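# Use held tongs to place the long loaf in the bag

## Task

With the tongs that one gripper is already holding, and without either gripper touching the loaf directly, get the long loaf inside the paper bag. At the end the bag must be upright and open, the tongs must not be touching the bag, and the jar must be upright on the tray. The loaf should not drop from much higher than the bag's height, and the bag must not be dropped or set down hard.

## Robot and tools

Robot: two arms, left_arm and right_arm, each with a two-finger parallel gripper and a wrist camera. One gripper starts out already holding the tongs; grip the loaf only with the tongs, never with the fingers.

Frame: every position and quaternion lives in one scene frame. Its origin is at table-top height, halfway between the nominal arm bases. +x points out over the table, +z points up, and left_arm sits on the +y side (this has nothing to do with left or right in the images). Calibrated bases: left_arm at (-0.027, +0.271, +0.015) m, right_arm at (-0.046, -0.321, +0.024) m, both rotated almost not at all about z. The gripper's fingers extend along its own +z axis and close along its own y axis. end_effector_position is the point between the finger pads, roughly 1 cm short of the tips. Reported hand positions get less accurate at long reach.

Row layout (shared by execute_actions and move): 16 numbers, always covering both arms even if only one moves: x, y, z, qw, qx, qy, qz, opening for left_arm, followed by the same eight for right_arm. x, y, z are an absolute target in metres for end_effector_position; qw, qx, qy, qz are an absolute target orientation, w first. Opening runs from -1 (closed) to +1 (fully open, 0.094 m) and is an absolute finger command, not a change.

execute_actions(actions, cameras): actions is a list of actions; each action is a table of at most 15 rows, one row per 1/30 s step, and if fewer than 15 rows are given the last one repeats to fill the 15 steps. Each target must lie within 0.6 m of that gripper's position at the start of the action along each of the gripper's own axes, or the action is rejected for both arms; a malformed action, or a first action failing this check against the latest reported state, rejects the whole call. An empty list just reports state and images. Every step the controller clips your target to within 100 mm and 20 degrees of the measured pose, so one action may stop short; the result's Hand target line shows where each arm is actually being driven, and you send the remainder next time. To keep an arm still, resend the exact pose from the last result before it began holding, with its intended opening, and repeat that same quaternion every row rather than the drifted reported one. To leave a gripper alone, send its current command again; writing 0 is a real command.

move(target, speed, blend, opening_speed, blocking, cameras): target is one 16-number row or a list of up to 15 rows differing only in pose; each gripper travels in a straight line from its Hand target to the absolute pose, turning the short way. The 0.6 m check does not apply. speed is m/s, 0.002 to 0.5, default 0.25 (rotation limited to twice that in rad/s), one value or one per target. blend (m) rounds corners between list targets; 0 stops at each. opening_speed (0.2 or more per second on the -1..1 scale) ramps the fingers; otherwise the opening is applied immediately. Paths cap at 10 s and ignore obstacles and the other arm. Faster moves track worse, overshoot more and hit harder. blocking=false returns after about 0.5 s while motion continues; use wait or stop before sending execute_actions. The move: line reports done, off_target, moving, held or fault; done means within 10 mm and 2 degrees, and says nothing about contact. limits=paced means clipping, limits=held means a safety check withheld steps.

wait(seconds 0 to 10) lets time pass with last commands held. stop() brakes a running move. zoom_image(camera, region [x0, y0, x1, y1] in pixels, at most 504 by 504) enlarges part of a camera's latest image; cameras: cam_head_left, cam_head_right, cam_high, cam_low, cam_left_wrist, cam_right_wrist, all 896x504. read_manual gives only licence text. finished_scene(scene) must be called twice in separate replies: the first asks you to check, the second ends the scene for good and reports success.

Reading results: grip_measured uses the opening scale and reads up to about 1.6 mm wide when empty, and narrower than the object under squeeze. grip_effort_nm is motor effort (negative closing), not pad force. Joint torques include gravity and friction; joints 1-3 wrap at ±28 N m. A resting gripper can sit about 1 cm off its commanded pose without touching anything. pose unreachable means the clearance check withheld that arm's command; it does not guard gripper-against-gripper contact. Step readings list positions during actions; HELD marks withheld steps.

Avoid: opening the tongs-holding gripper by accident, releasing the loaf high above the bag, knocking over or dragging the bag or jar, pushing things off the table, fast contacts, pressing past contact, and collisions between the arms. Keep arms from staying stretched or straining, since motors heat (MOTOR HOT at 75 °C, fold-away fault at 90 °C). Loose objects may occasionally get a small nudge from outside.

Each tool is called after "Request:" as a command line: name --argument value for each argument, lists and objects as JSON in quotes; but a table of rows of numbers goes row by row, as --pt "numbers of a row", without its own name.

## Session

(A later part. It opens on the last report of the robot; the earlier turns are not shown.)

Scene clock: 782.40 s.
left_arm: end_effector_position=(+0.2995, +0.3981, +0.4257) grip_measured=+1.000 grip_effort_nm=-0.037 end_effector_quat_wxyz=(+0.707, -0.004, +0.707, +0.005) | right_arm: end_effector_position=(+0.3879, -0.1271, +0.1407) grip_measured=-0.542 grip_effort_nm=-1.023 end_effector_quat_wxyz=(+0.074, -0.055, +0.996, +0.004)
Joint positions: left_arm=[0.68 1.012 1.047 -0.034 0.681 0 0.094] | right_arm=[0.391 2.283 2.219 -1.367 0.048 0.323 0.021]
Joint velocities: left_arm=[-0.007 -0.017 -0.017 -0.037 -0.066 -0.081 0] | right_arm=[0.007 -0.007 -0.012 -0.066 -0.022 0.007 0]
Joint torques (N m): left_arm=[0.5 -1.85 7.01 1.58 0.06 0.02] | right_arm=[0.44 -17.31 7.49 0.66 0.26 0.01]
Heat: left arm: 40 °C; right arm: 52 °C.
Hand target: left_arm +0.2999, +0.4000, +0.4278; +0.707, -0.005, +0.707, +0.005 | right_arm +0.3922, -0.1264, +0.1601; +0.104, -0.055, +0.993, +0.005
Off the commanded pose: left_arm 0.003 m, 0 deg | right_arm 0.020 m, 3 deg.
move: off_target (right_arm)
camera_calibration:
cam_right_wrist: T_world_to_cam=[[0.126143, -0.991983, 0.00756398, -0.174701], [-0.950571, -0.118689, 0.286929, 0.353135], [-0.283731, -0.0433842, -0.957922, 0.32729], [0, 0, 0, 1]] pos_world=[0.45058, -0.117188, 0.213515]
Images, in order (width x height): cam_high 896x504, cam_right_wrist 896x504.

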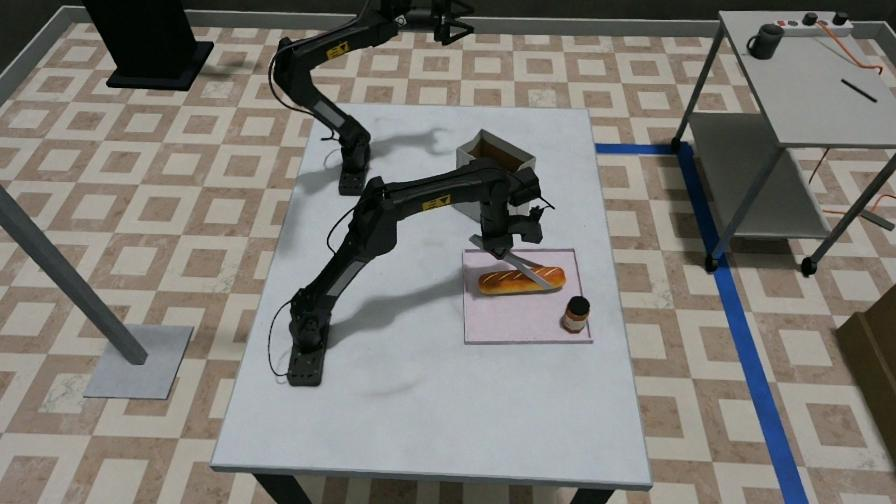

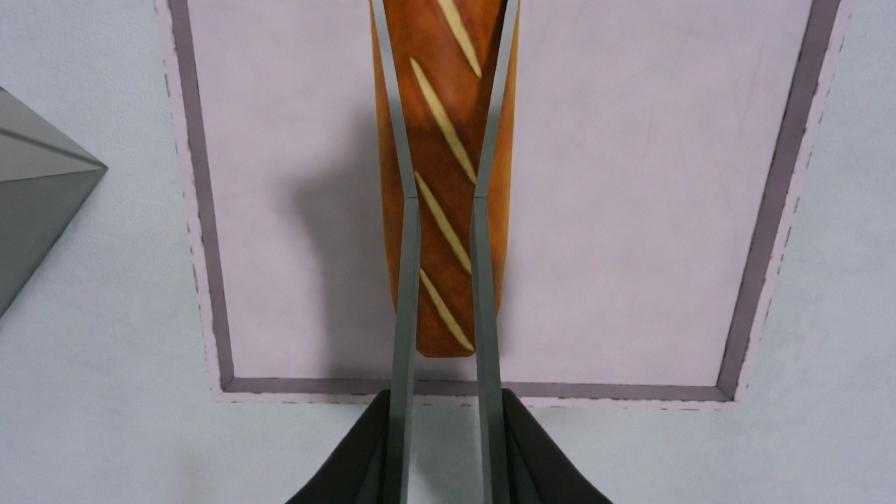

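Request:
execute_actions --actions '[]' --cameras '["cam_high","cam_right_wrist","cam_head_right"]'

Scene clock: 806.17 s.
left_arm: end_effector_position=(+0.2995, +0.3981, +0.4257) grip_measured=+1.000 grip_effort_nm=-0.037 end_effector_quat_wxyz=(+0.707, -0.004, +0.707, +0.005) | right_arm: end_effector_position=(+0.3880, -0.1271, +0.1407) grip_measured=-0.543 grip_effort_nm=-1.023 end_effector_quat_wxyz=(+0.074, -0.055, +0.996, +0.004)
Joint positions: left_arm=[0.68 1.012 1.047 -0.034 0.681 0 0.094] | right_arm=[0.391 2.283 2.219 -1.367 0.049 0.323 0.021]
Joint velocities: left_arm=[-0.012 0.012 -0.017 0.051 -0.007 -0.037 0] | right_arm=[-0.017 0.007 -0.002 0.007 -0.022 -0.066 -0.001]
Joint torques (N m): left_arm=[0.59 -1.84 6.84 1.55 0.06 0.04] | right_arm=[0.44 -17.31 7.49 0.66 0.25 0.01]
Heat: left arm: 41 °C; right arm: 63 °C.
Hand target: left_arm +0.2999, +0.4000, +0.4278; +0.707, -0.005, +0.707, +0.005 | right_arm +0.3922, -0.1264, +0.1601; +0.104, -0.055, +0.993, +0.005
Tool commands: left_gripper/opening=+1.0 right_gripper/opening=-0.56
Off the commanded pose: left_arm 0.003 m, 0 deg | right_arm 0.020 m, 3 deg.
camera_calibration:
cam_right_wrist: T_world_to_cam=[[0.126089, -0.991987, 0.00792364, -0.174796], [-0.950623, -0.11854, 0.286818, 0.353209], [-0.28358, -0.0436969, -0.957952, 0.327204], [0, 0, 0, 1]] pos_world=[0.450597, -0.117228, 0.213525]
Images, in order (width x height): cam_head_right 896x504, cam_high 896x504, cam_right_wrist 896x504.

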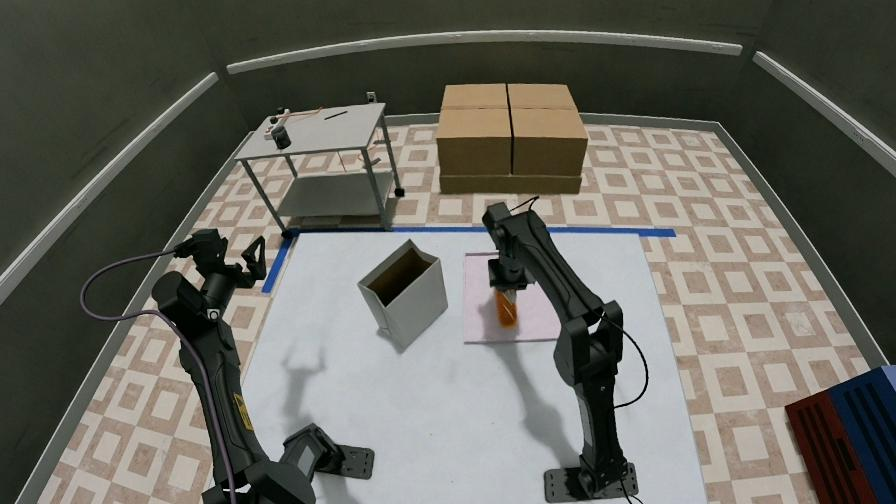

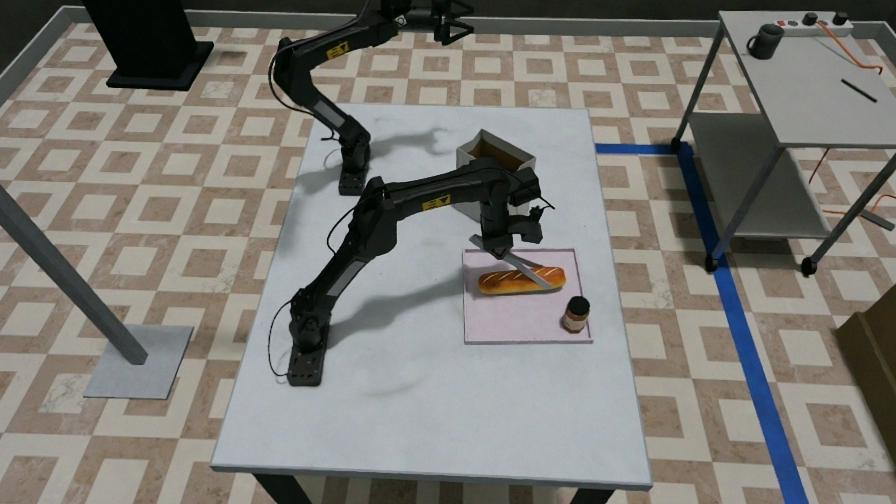

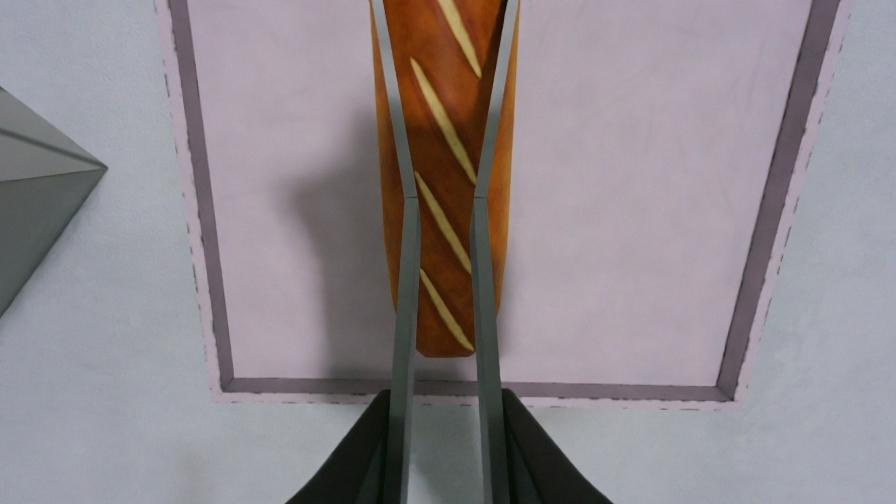

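Request:
move --pt "0.30 0.40 0.4278 0.7071 -0.005 0.7071 0.005 1.0 0.392 -0.1265 0.195 0.1390 -0.0544 0.9888 0.00765 -0.56" --pt "0.30 0.40 0.4278 0.7071 -0.005 0.7071 0.005 1.0 0.385 -0.125 0.245 0.2076 -0.0537 0.9766 0.0114 -0.56" --speed 0.06 --blend 0.02 --cameras '["cam_high","cam_right_wrist","cam_head_right"]'

Scene clock: 818.63 s.
left_arm: end_effector_position=(+0.2995, +0.3981, +0.4257) grip_measured=+1.000 grip_effort_nm=-0.037 end_effector_quat_wxyz=(+0.707, -0.004, +0.707, +0.005) | right_arm: end_effector_position=(+0.3802, -0.1265, +0.2145) grip_measured=-0.549 grip_effort_nm=-1.018 end_effector_quat_wxyz=(+0.160, -0.059, +0.985, +0.000)
Joint positions: left_arm=[0.68 1.012 1.047 -0.034 0.681 0 0.094] | right_arm=[0.428 2.122 2.219 -1.372 0.127 0.336 0.021]
Joint velocities: left_arm=[-0.007 -0.027 -0.022 0.022 -0.007 0.081 0] | right_arm=[0.012 -0.002 -0.007 0.022 0.066 -0.037 -0.001]
Joint torques (N m): left_arm=[0.68 -1.83 6.97 1.59 0.05 0.06] | right_arm=[0.7 -16.64 9.36 1.04 0.3 0.05]
Heat: left arm: 41 °C; right arm: 66 °C.
Hand target: left_arm +0.2999, +0.4000, +0.4278; +0.707, -0.005, +0.707, +0.005 | right_arm +0.3852, -0.1247, +0.2451; +0.207, -0.054, +0.977, +0.009
Off the commanded pose: left_arm 0.003 m, 0 deg | right_arm 0.031 m, 6 deg.
move: off_target (right_arm); blend cut to 0.0176 m at target 1
camera_calibration:
cam_right_wrist: T_world_to_cam=[[0.131393, -0.990948, 0.0275365, -0.179904], [-0.984757, -0.127278, 0.118549, 0.372729], [-0.113971, -0.0426932, -0.992566, 0.338801], [0, 0, 0, 1]] pos_world=[0.429299, -0.116371, 0.29705]
Images, in order (width x height): cam_head_right 896x504, cam_high 896x504, cam_right_wrist 896x504.

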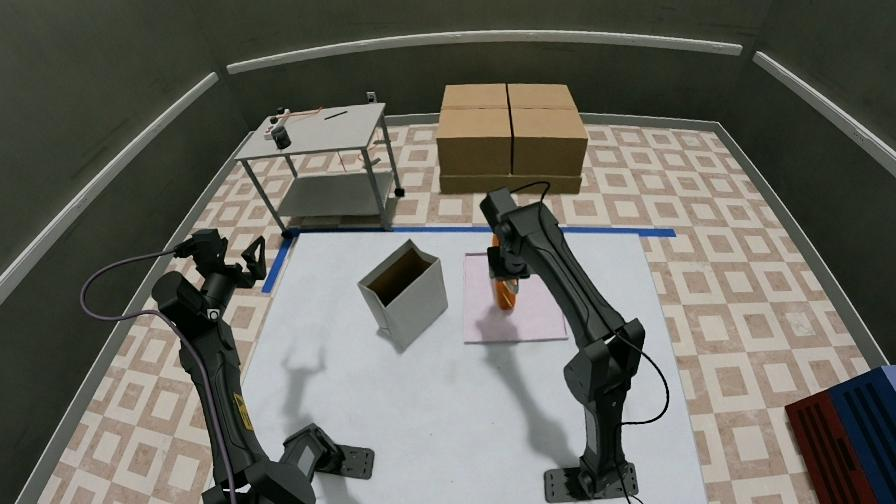

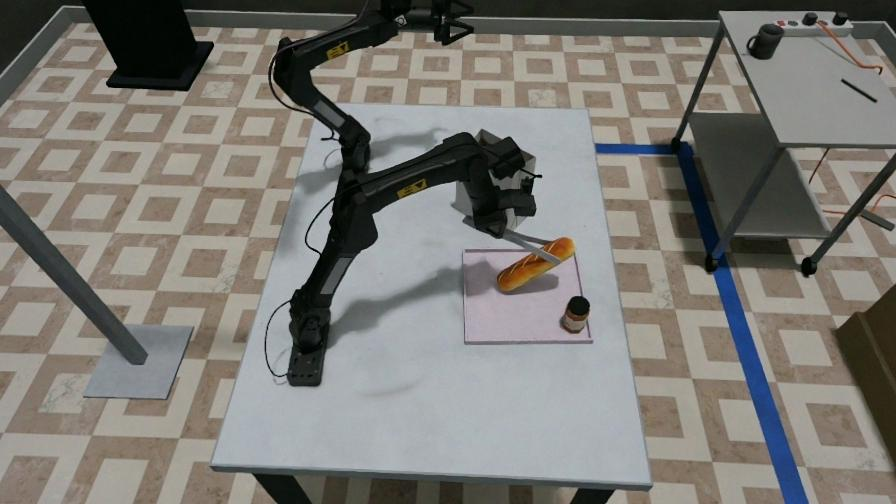

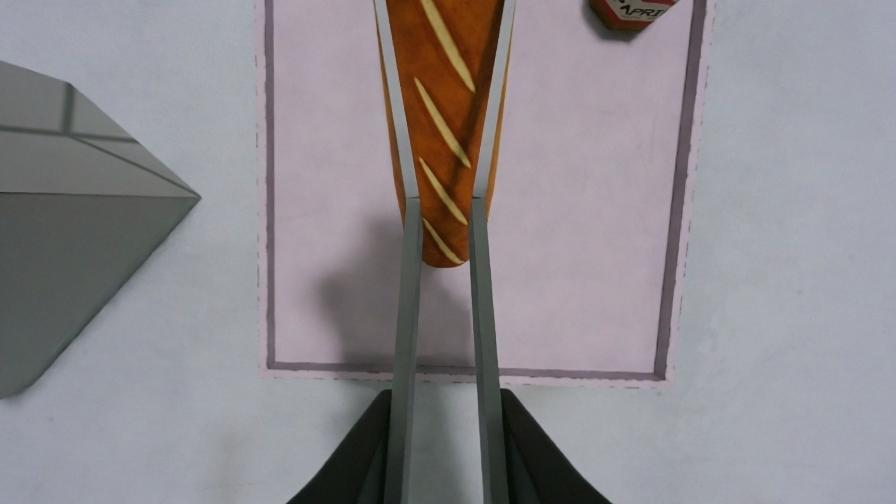

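Request:
zoom_image --camera "cam_high" --region '[440, 196, 620, 316]'

Request:
zoom_image --camera "cam_right_wrist" --region '[250, 0, 700, 400]'

Scaled by 2.800.

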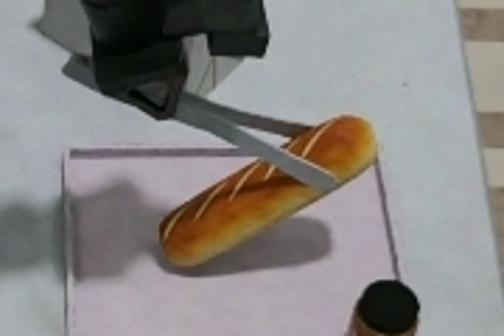

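Scaled by 1.120.

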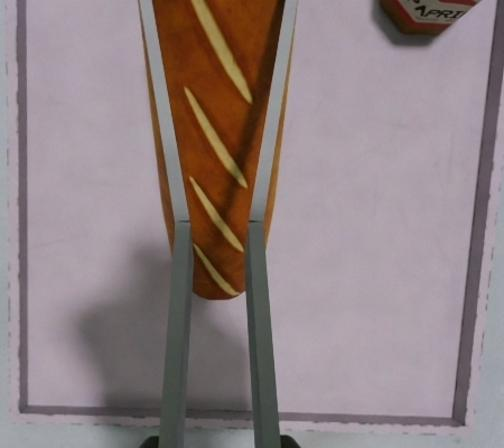

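Request:
move --pt "0.30 0.40 0.4278 0.7071 -0.005 0.7071 0.005 1.0 0.372 -0.121 0.285 0.2990 -0.0997 0.9485 0.0314 -0.56" --pt "0.30 0.40 0.4278 0.7071 -0.005 0.7071 0.005 1.0 0.345 -0.112 0.335 0.3769 -0.1604 0.9099 0.0664 -0.56" --speed 0.06 --blend 0.02 --cameras '["cam_high","cam_right_wrist","cam_head_right"]'

Scene clock: 890.73 s.
left_arm: end_effector_position=(+0.2995, +0.3981, +0.4257) grip_measured=+1.000 grip_effort_nm=-0.037 end_effector_quat_wxyz=(+0.707, -0.004, +0.707, +0.005) | right_arm: end_effector_position=(+0.3472, -0.1153, +0.3155) grip_measured=-0.549 grip_effort_nm=-1.009 end_effector_quat_wxyz=(+0.345, -0.161, +0.923, +0.048)
Joint positions: left_arm=[0.68 1.012 1.047 -0.034 0.681 0 0.094] | right_arm=[0.494 1.696 1.864 -1.039 0.149 0.141 0.021]
Joint velocities: left_arm=[-0.002 -0.012 -0.012 -0.007 -0.022 -0.051 0] | right_arm=[0.012 -0.017 0.007 -0.022 -0.051 -0.007 0]
Joint torques (N m): left_arm=[0.39 -1.94 6.79 1.59 0.04 0.02] | right_arm=[0.73 -12.27 6.72 1.85 0.05 -0.08]
Heat: left arm: 41 °C; right arm: 73 °C. Fold the right arm in close to its base, or ease its load, before you think long.
Hand target: left_arm +0.2999, +0.4000, +0.4278; +0.707, -0.005, +0.707, +0.005 | right_arm +0.3456, -0.1118, +0.3359; +0.378, -0.162, +0.910, +0.062
Off the commanded pose: left_arm 0.003 m, 0 deg | right_arm 0.020 m, 4 deg.
MOTOR HOT: joint 2 (shoulder) of the right arm reports 73 °C; the controller's stop level is 90 °C. To cool a motor, set the load down, stop pushing, or move to a pose that needs little force.
move: off_target (right_arm)
camera_calibration:
cam_right_wrist: T_world_to_cam=[[0.33907, -0.940055, 0.0364321, -0.236293], [-0.902766, -0.336026, -0.268514, 0.39925], [0.26466, 0.0581553, -0.962587, 0.306437], [0, 0, 0, 1]] pos_world=[0.359448, -0.10579, 0.410785]
Images, in order (width x height): cam_head_right 896x504, cam_high 896x504, cam_right_wrist 896x504.

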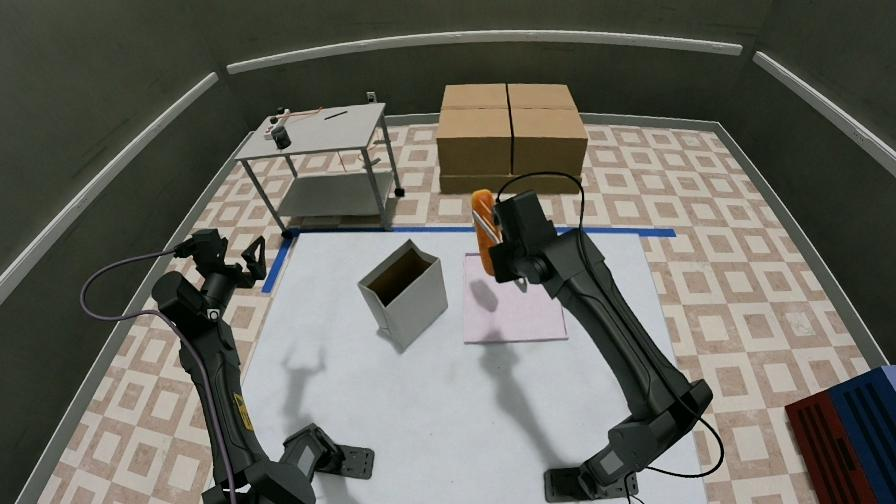

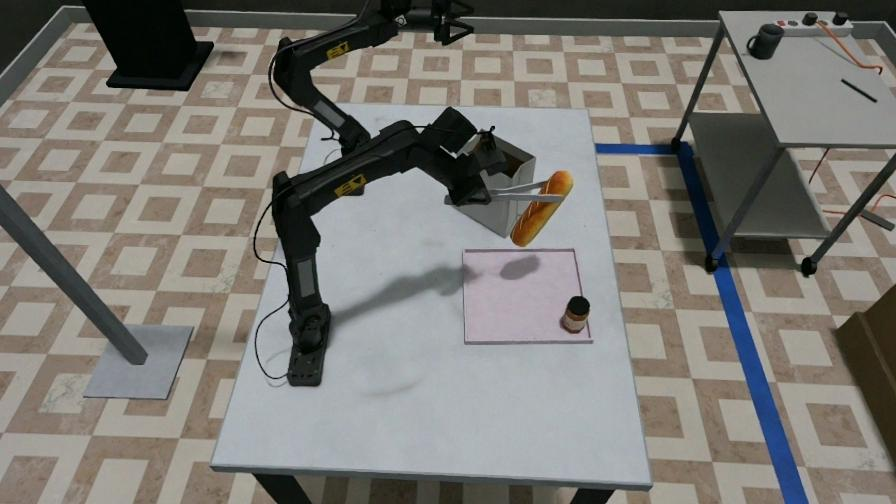

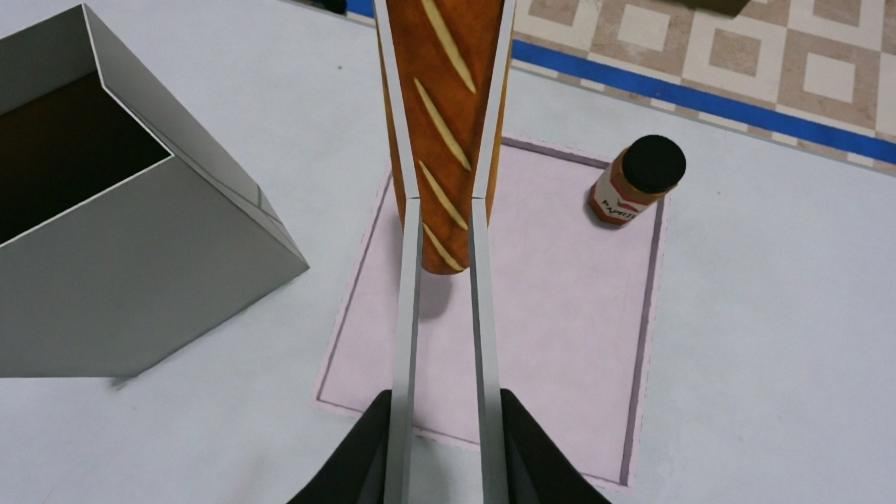

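Request:
move --target '[0.30,0.40,0.4278,0.7071,-0.005,0.7071,0.005,1.0,0.22,-0.20,0.37,0.5246,-0.1825,0.8234,0.1163,-0.56]' --speed 0.1 --cameras '["cam_high","cam_right_wrist","cam_head_right"]'

Scene clock: 899.67 s.
left_arm: end_effector_position=(+0.2995, +0.3981, +0.4257) grip_measured=+1.000 grip_effort_nm=-0.037 end_effector_quat_wxyz=(+0.707, -0.004, +0.707, +0.005) | right_arm: end_effector_position=(+0.2178, -0.2023, +0.3602) grip_measured=-0.550 grip_effort_nm=-1.023 end_effector_quat_wxyz=(+0.501, -0.184, +0.839, +0.107)
Joint positions: left_arm=[0.68 1.012 1.047 -0.034 0.681 0 0.094] | right_arm=[0.367 0.895 1.197 -0.798 -0.011 -0.012 0.021]
Joint velocities: left_arm=[-0.007 -0.002 -0.012 0.051 -0.066 -0.022 0] | right_arm=[0.017 -0.012 0.007 0.066 -0.037 -0.037 0]
Joint torques (N m): left_arm=[0.42 -1.99 6.93 1.58 0.1 0.04] | right_arm=[-0.84 -1.7 6.87 2.31 -0.12 -0.07]
Heat: left arm: 41 °C; right arm: 68 °C.
Hand target: left_arm +0.2999, +0.4000, +0.4278; +0.707, -0.005, +0.707, +0.005 | right_arm +0.2207, -0.2013, +0.3727; +0.526, -0.183, +0.823, +0.113
Off the commanded pose: left_arm 0.003 m, 0 deg | right_arm 0.010 m, 3 deg.
MOTOR HOT: cleared for the motors of the right arm.
move: off_target (right_arm)
camera_calibration:
cam_right_wrist: T_world_to_cam=[[0.419444, -0.907504, 0.0224517, -0.281661], [-0.725055, -0.349794, -0.593245, 0.340659], [0.546225, 0.232554, -0.804709, 0.305851], [0, 0, 0, 1]] pos_world=[0.198073, -0.207575, 0.454539]
Images, in order (width x height): cam_head_right 896x504, cam_high 896x504, cam_right_wrist 896x504.

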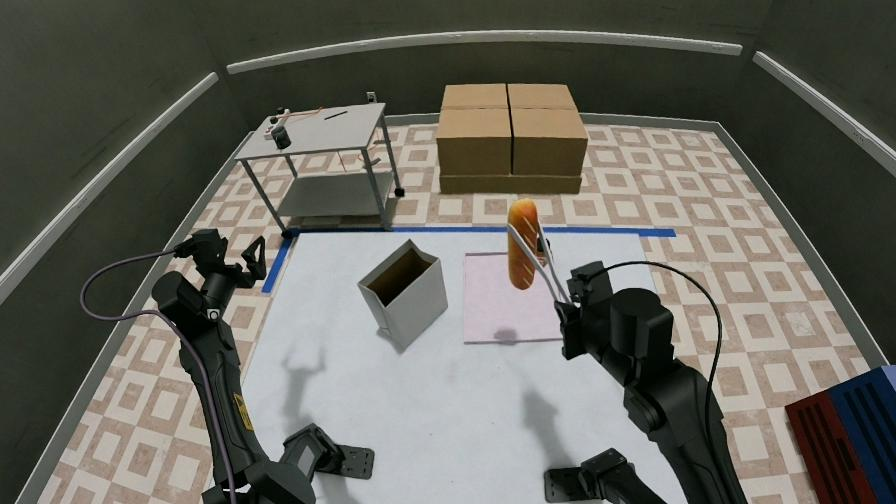

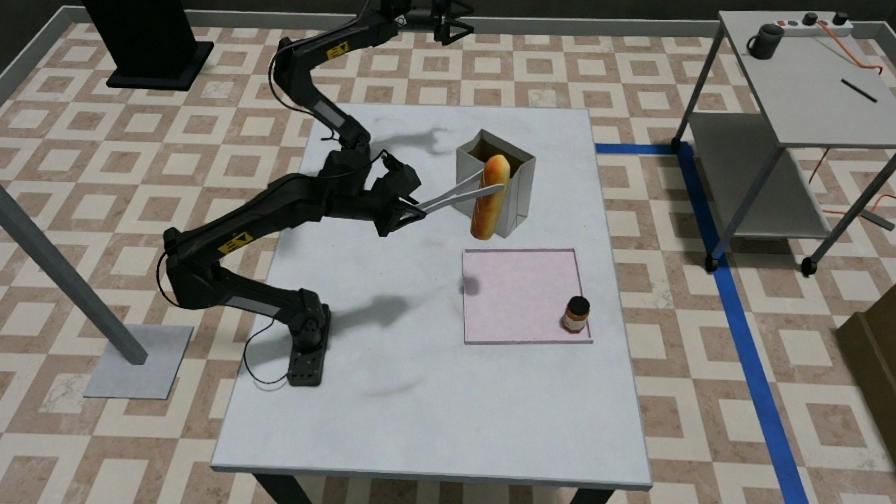

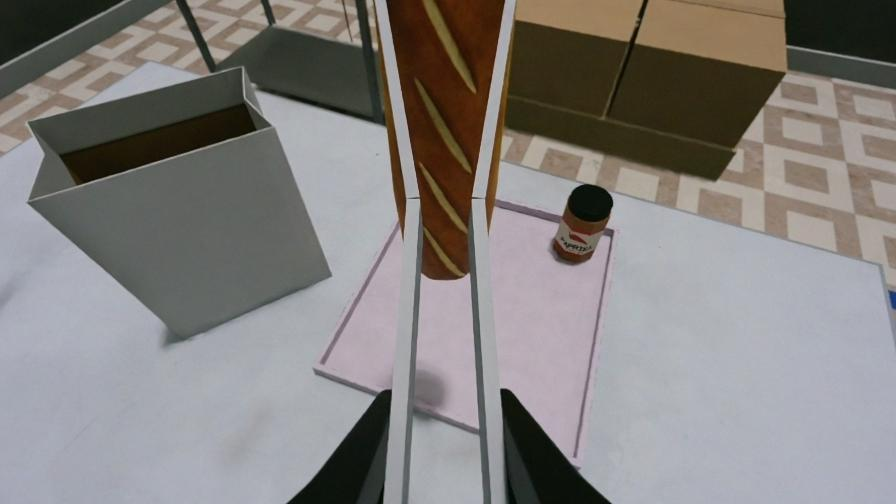

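Request:
zoom_image --camera "cam_high" --region '[420, 116, 600, 256]'

Request:
zoom_image --camera "cam_head_right" --region '[340, 180, 620, 380]'

Scaled by 2.800.

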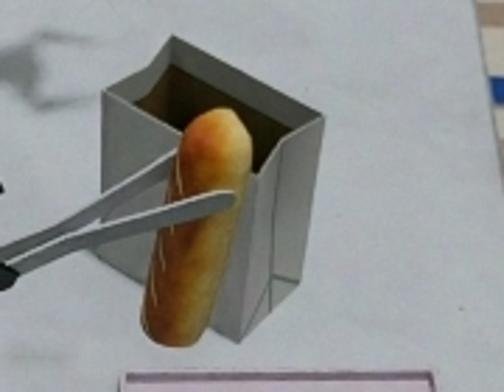

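Scaled by 1.800.

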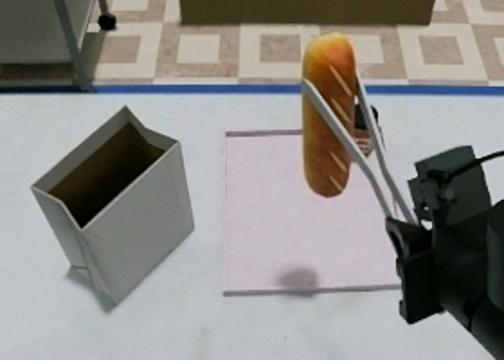

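Request:
move --pt "0.30 0.40 0.4278 0.7071 -0.005 0.7071 0.005 1.0 0.245 -0.09 0.395 0.5423 -0.2667 0.7746 0.1868 -0.56" --pt "0.30 0.40 0.4278 0.7071 -0.005 0.7071 0.005 1.0 0.2814 0.0487 0.385 0.5518 -0.3353 0.7191 0.2573 -0.56" --speed 0.12 --blend 0.03 --cameras '["cam_head_left","cam_head_right","cam_high","cam_low","cam_right_wrist"]'

Scene clock: 961.70 s.
left_arm: end_effector_position=(+0.2995, +0.3981, +0.4257) grip_measured=+1.000 grip_effort_nm=-0.037 end_effector_quat_wxyz=(+0.707, -0.004, +0.707, +0.005) | right_arm: end_effector_position=(+0.2741, +0.0384, +0.3539) grip_measured=-0.550 grip_effort_nm=-1.023 end_effector_quat_wxyz=(+0.525, -0.339, +0.744, +0.236)
Joint positions: left_arm=[0.68 1.012 1.047 -0.034 0.681 0 0.094] | right_arm=[0.79 1.486 1.376 -0.235 -0.014 -0.01 0.021]
Joint velocities: left_arm=[0.002 0.007 -0.007 0.022 0.066 0.066 0] | right_arm=[0.007 -0.007 -0.012 0.007 0.037 -0.022 0]
Joint torques (N m): left_arm=[0.36 -1.83 6.86 1.58 0.12 -0.02] | right_arm=[0.51 -6.15 12.7 2.41 -0.12 -0.08]
Heat: left arm: 41 °C; right arm: 52 °C.
Hand target: left_arm +0.2999, +0.4000, +0.4278; +0.707, -0.005, +0.707, +0.005 | right_arm +0.2762, +0.0478, +0.3819; +0.554, -0.336, +0.718, +0.254
Off the commanded pose: left_arm 0.003 m, 0 deg | right_arm 0.034 m, 5 deg.
move: off_target (right_arm)
camera_calibration:
cam_right_wrist: T_world_to_cam=[[0.753818, -0.656717, 0.021948, -0.187839], [-0.452494, -0.543039, -0.70736, 0.435074], [0.476454, 0.523289, -0.706513, 0.187266], [0, 0, 0, 1]] pos_world=[0.249241, 0.0149106, 0.444182]
Images, in order (width x height): cam_head_left 896x504, cam_head_right 896x504, cam_high 896x504, cam_low 896x504, cam_right_wrist 896x504.

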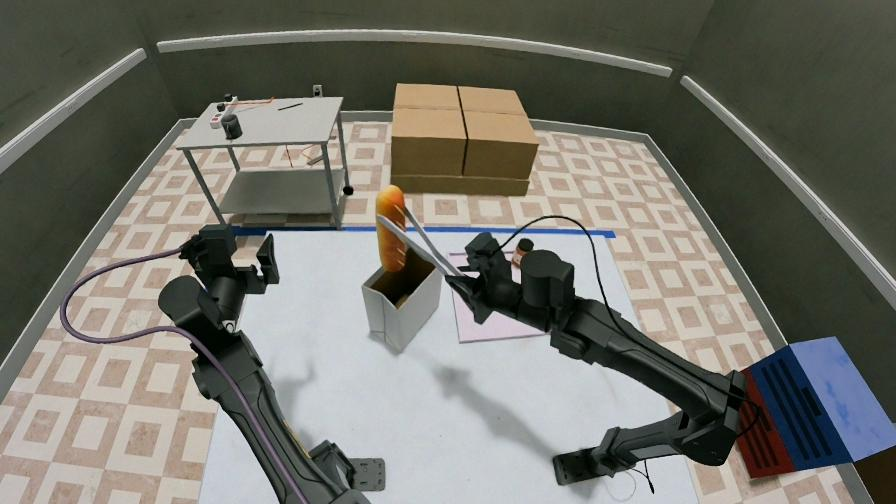

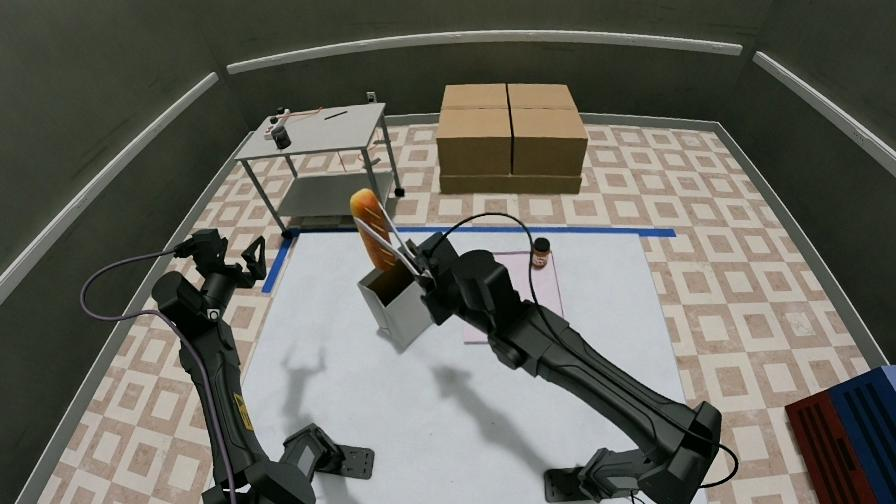

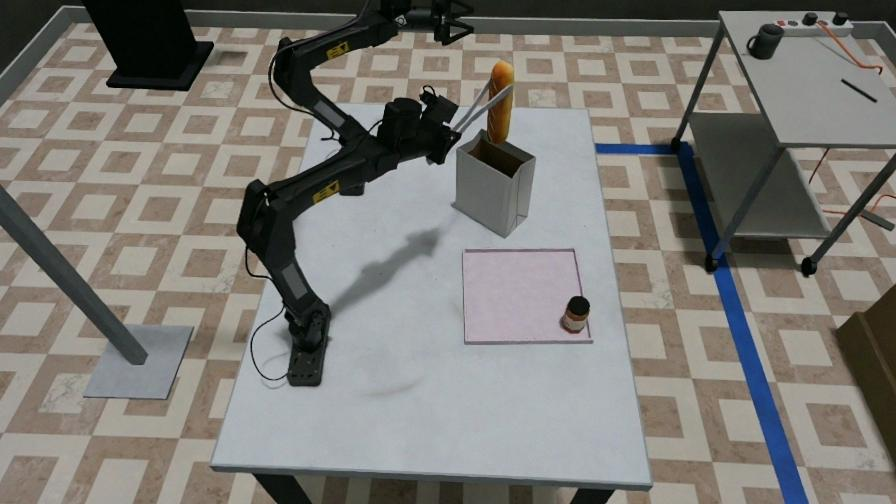

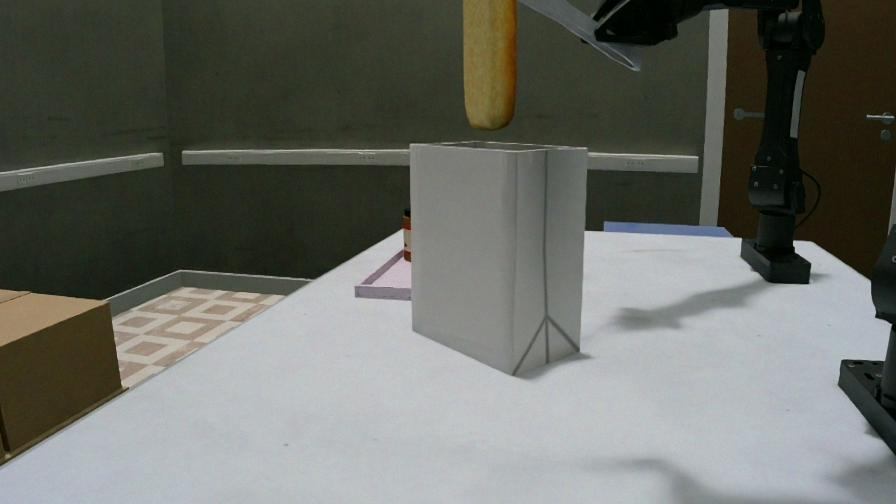

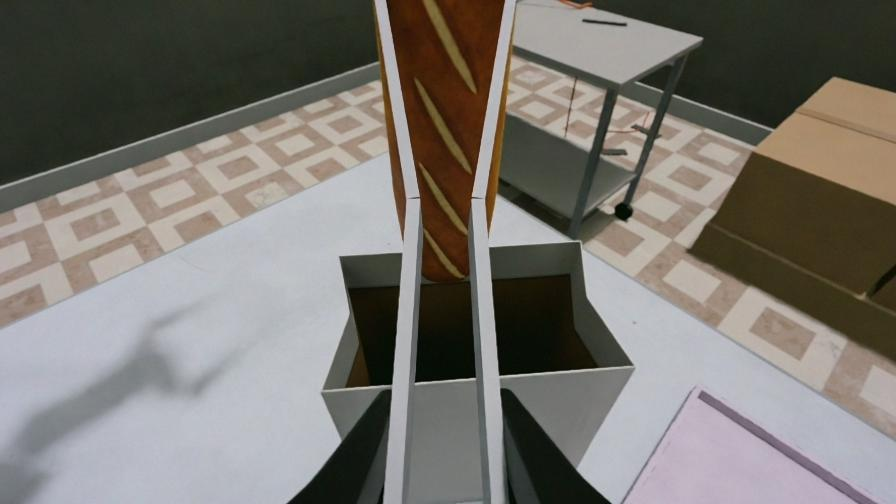

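Request:
zoom_image --camera "cam_high" --region '[430, 46, 570, 246]'

Request:
zoom_image --camera "cam_head_left" --region '[330, 170, 490, 370]'

Request:
zoom_image --camera "cam_head_right" --region '[330, 170, 490, 370]'

Request:
zoom_image --camera "cam_low" --region '[380, 0, 660, 200]'

Scaled by 2.520.

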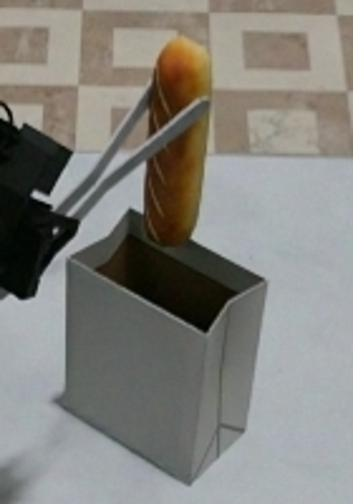

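Scaled by 2.520.

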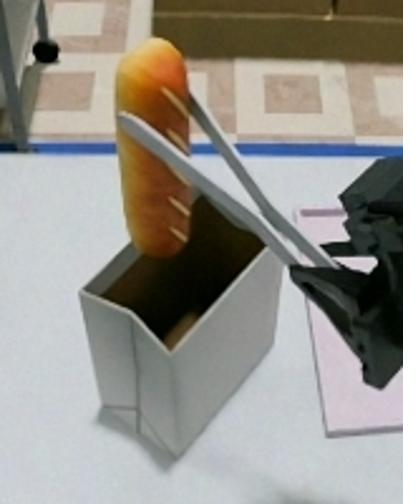

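Scaled by 2.520.

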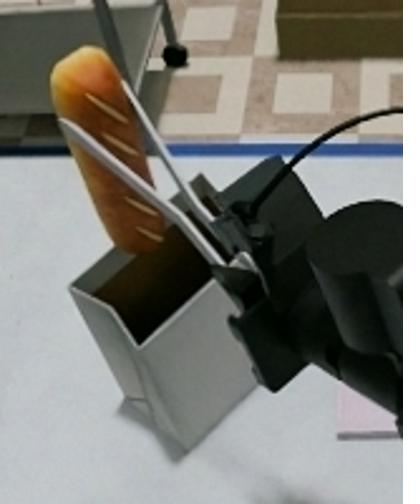

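Scaled by 1.800.

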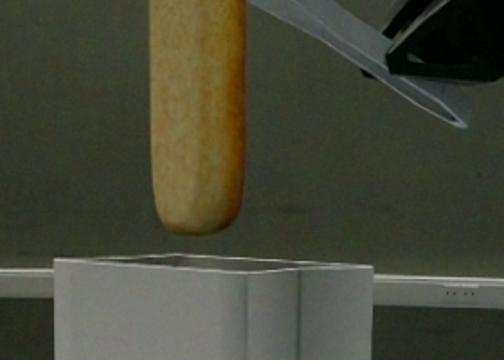

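Request:
move --target '[0.30,0.40,0.4278,0.7071,-0.005,0.7071,0.005,1.0,0.274,0.014,0.382,0.5518,-0.3353,0.7191,0.2573,-0.56]' --speed 0.06 --cameras '["cam_head_left","cam_high","cam_low","cam_right_wrist"]'

Scene clock: 1051.00 s.
left_arm: end_effector_position=(+0.2995, +0.3981, +0.4257) grip_measured=+1.000 grip_effort_nm=-0.037 end_effector_quat_wxyz=(+0.707, -0.004, +0.707, +0.005) | right_arm: end_effector_position=(+0.2784, +0.0181, +0.3615) grip_measured=-0.550 grip_effort_nm=-1.028 end_effector_quat_wxyz=(+0.528, -0.338, +0.739, +0.246)
Joint positions: left_arm=[0.68 1.012 1.047 -0.034 0.681 0 0.094] | right_arm=[0.727 1.439 1.348 -0.238 -0.087 -0.022 0.021]
Joint velocities: left_arm=[0.002 -0.007 -0.002 -0.022 -0.037 -0.081 0] | right_arm=[-0.002 0.002 -0.007 -0.007 0.022 0.022 0.001]
Joint torques (N m): left_arm=[0.57 -1.88 6.9 1.58 0.06 0.06] | right_arm=[-0.62 -10.19 7.83 2.25 -0.15 -0.07]
Heat: left arm: 41 °C; right arm: 56 °C.
Hand target: left_arm +0.2999, +0.4000, +0.4278; +0.707, -0.005, +0.707, +0.005 | right_arm +0.2744, +0.0138, +0.3823; +0.552, -0.335, +0.719, +0.256
Off the commanded pose: left_arm 0.003 m, 0 deg | right_arm 0.021 m, 4 deg.
move: off_target (right_arm)
camera_calibration:
cam_right_wrist: T_world_to_cam=[[0.759964, -0.649883, 0.0103236, -0.202179], [-0.445443, -0.532329, -0.719866, 0.433732], [0.473324, 0.542473, -0.694037, 0.197196], [0, 0, 0, 1]] pos_world=[0.253514, -0.00747857, 0.451177]
Images, in order (width x height): cam_head_left 896x504, cam_high 896x504, cam_low 896x504, cam_right_wrist 896x504.

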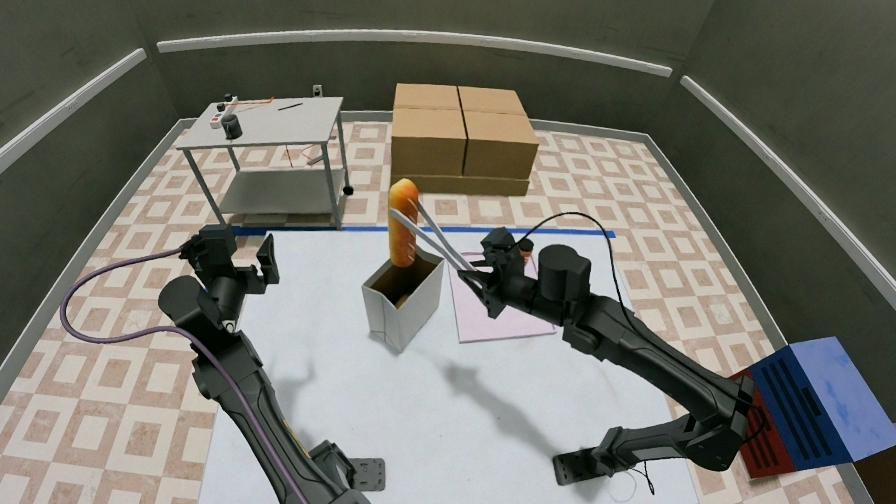

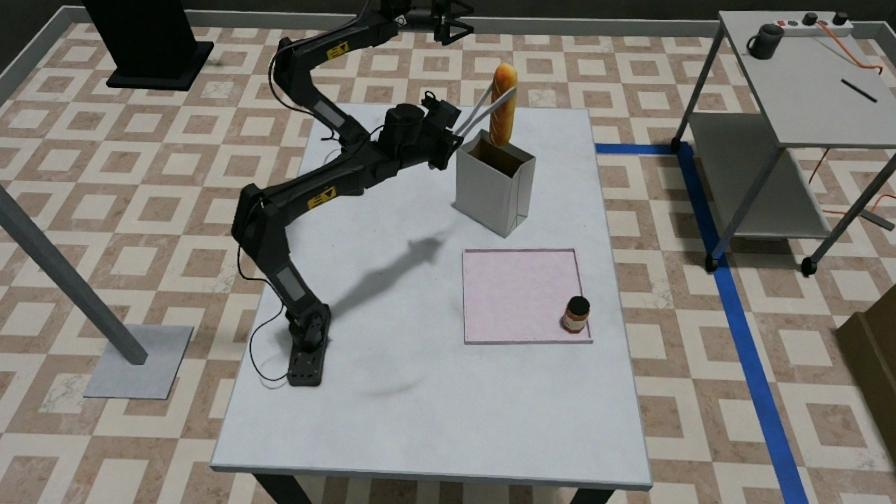

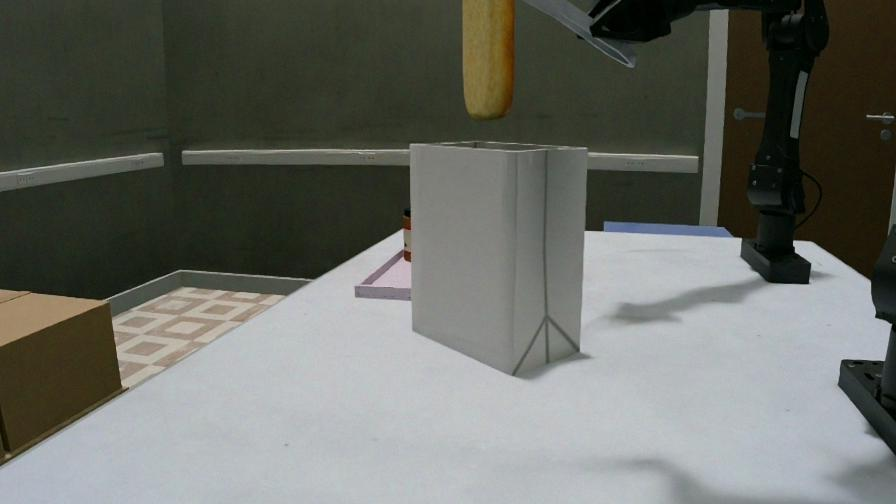

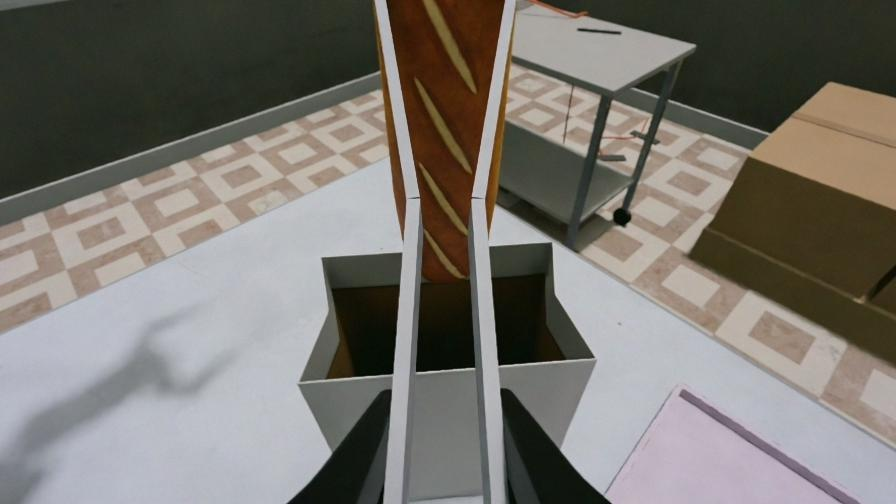

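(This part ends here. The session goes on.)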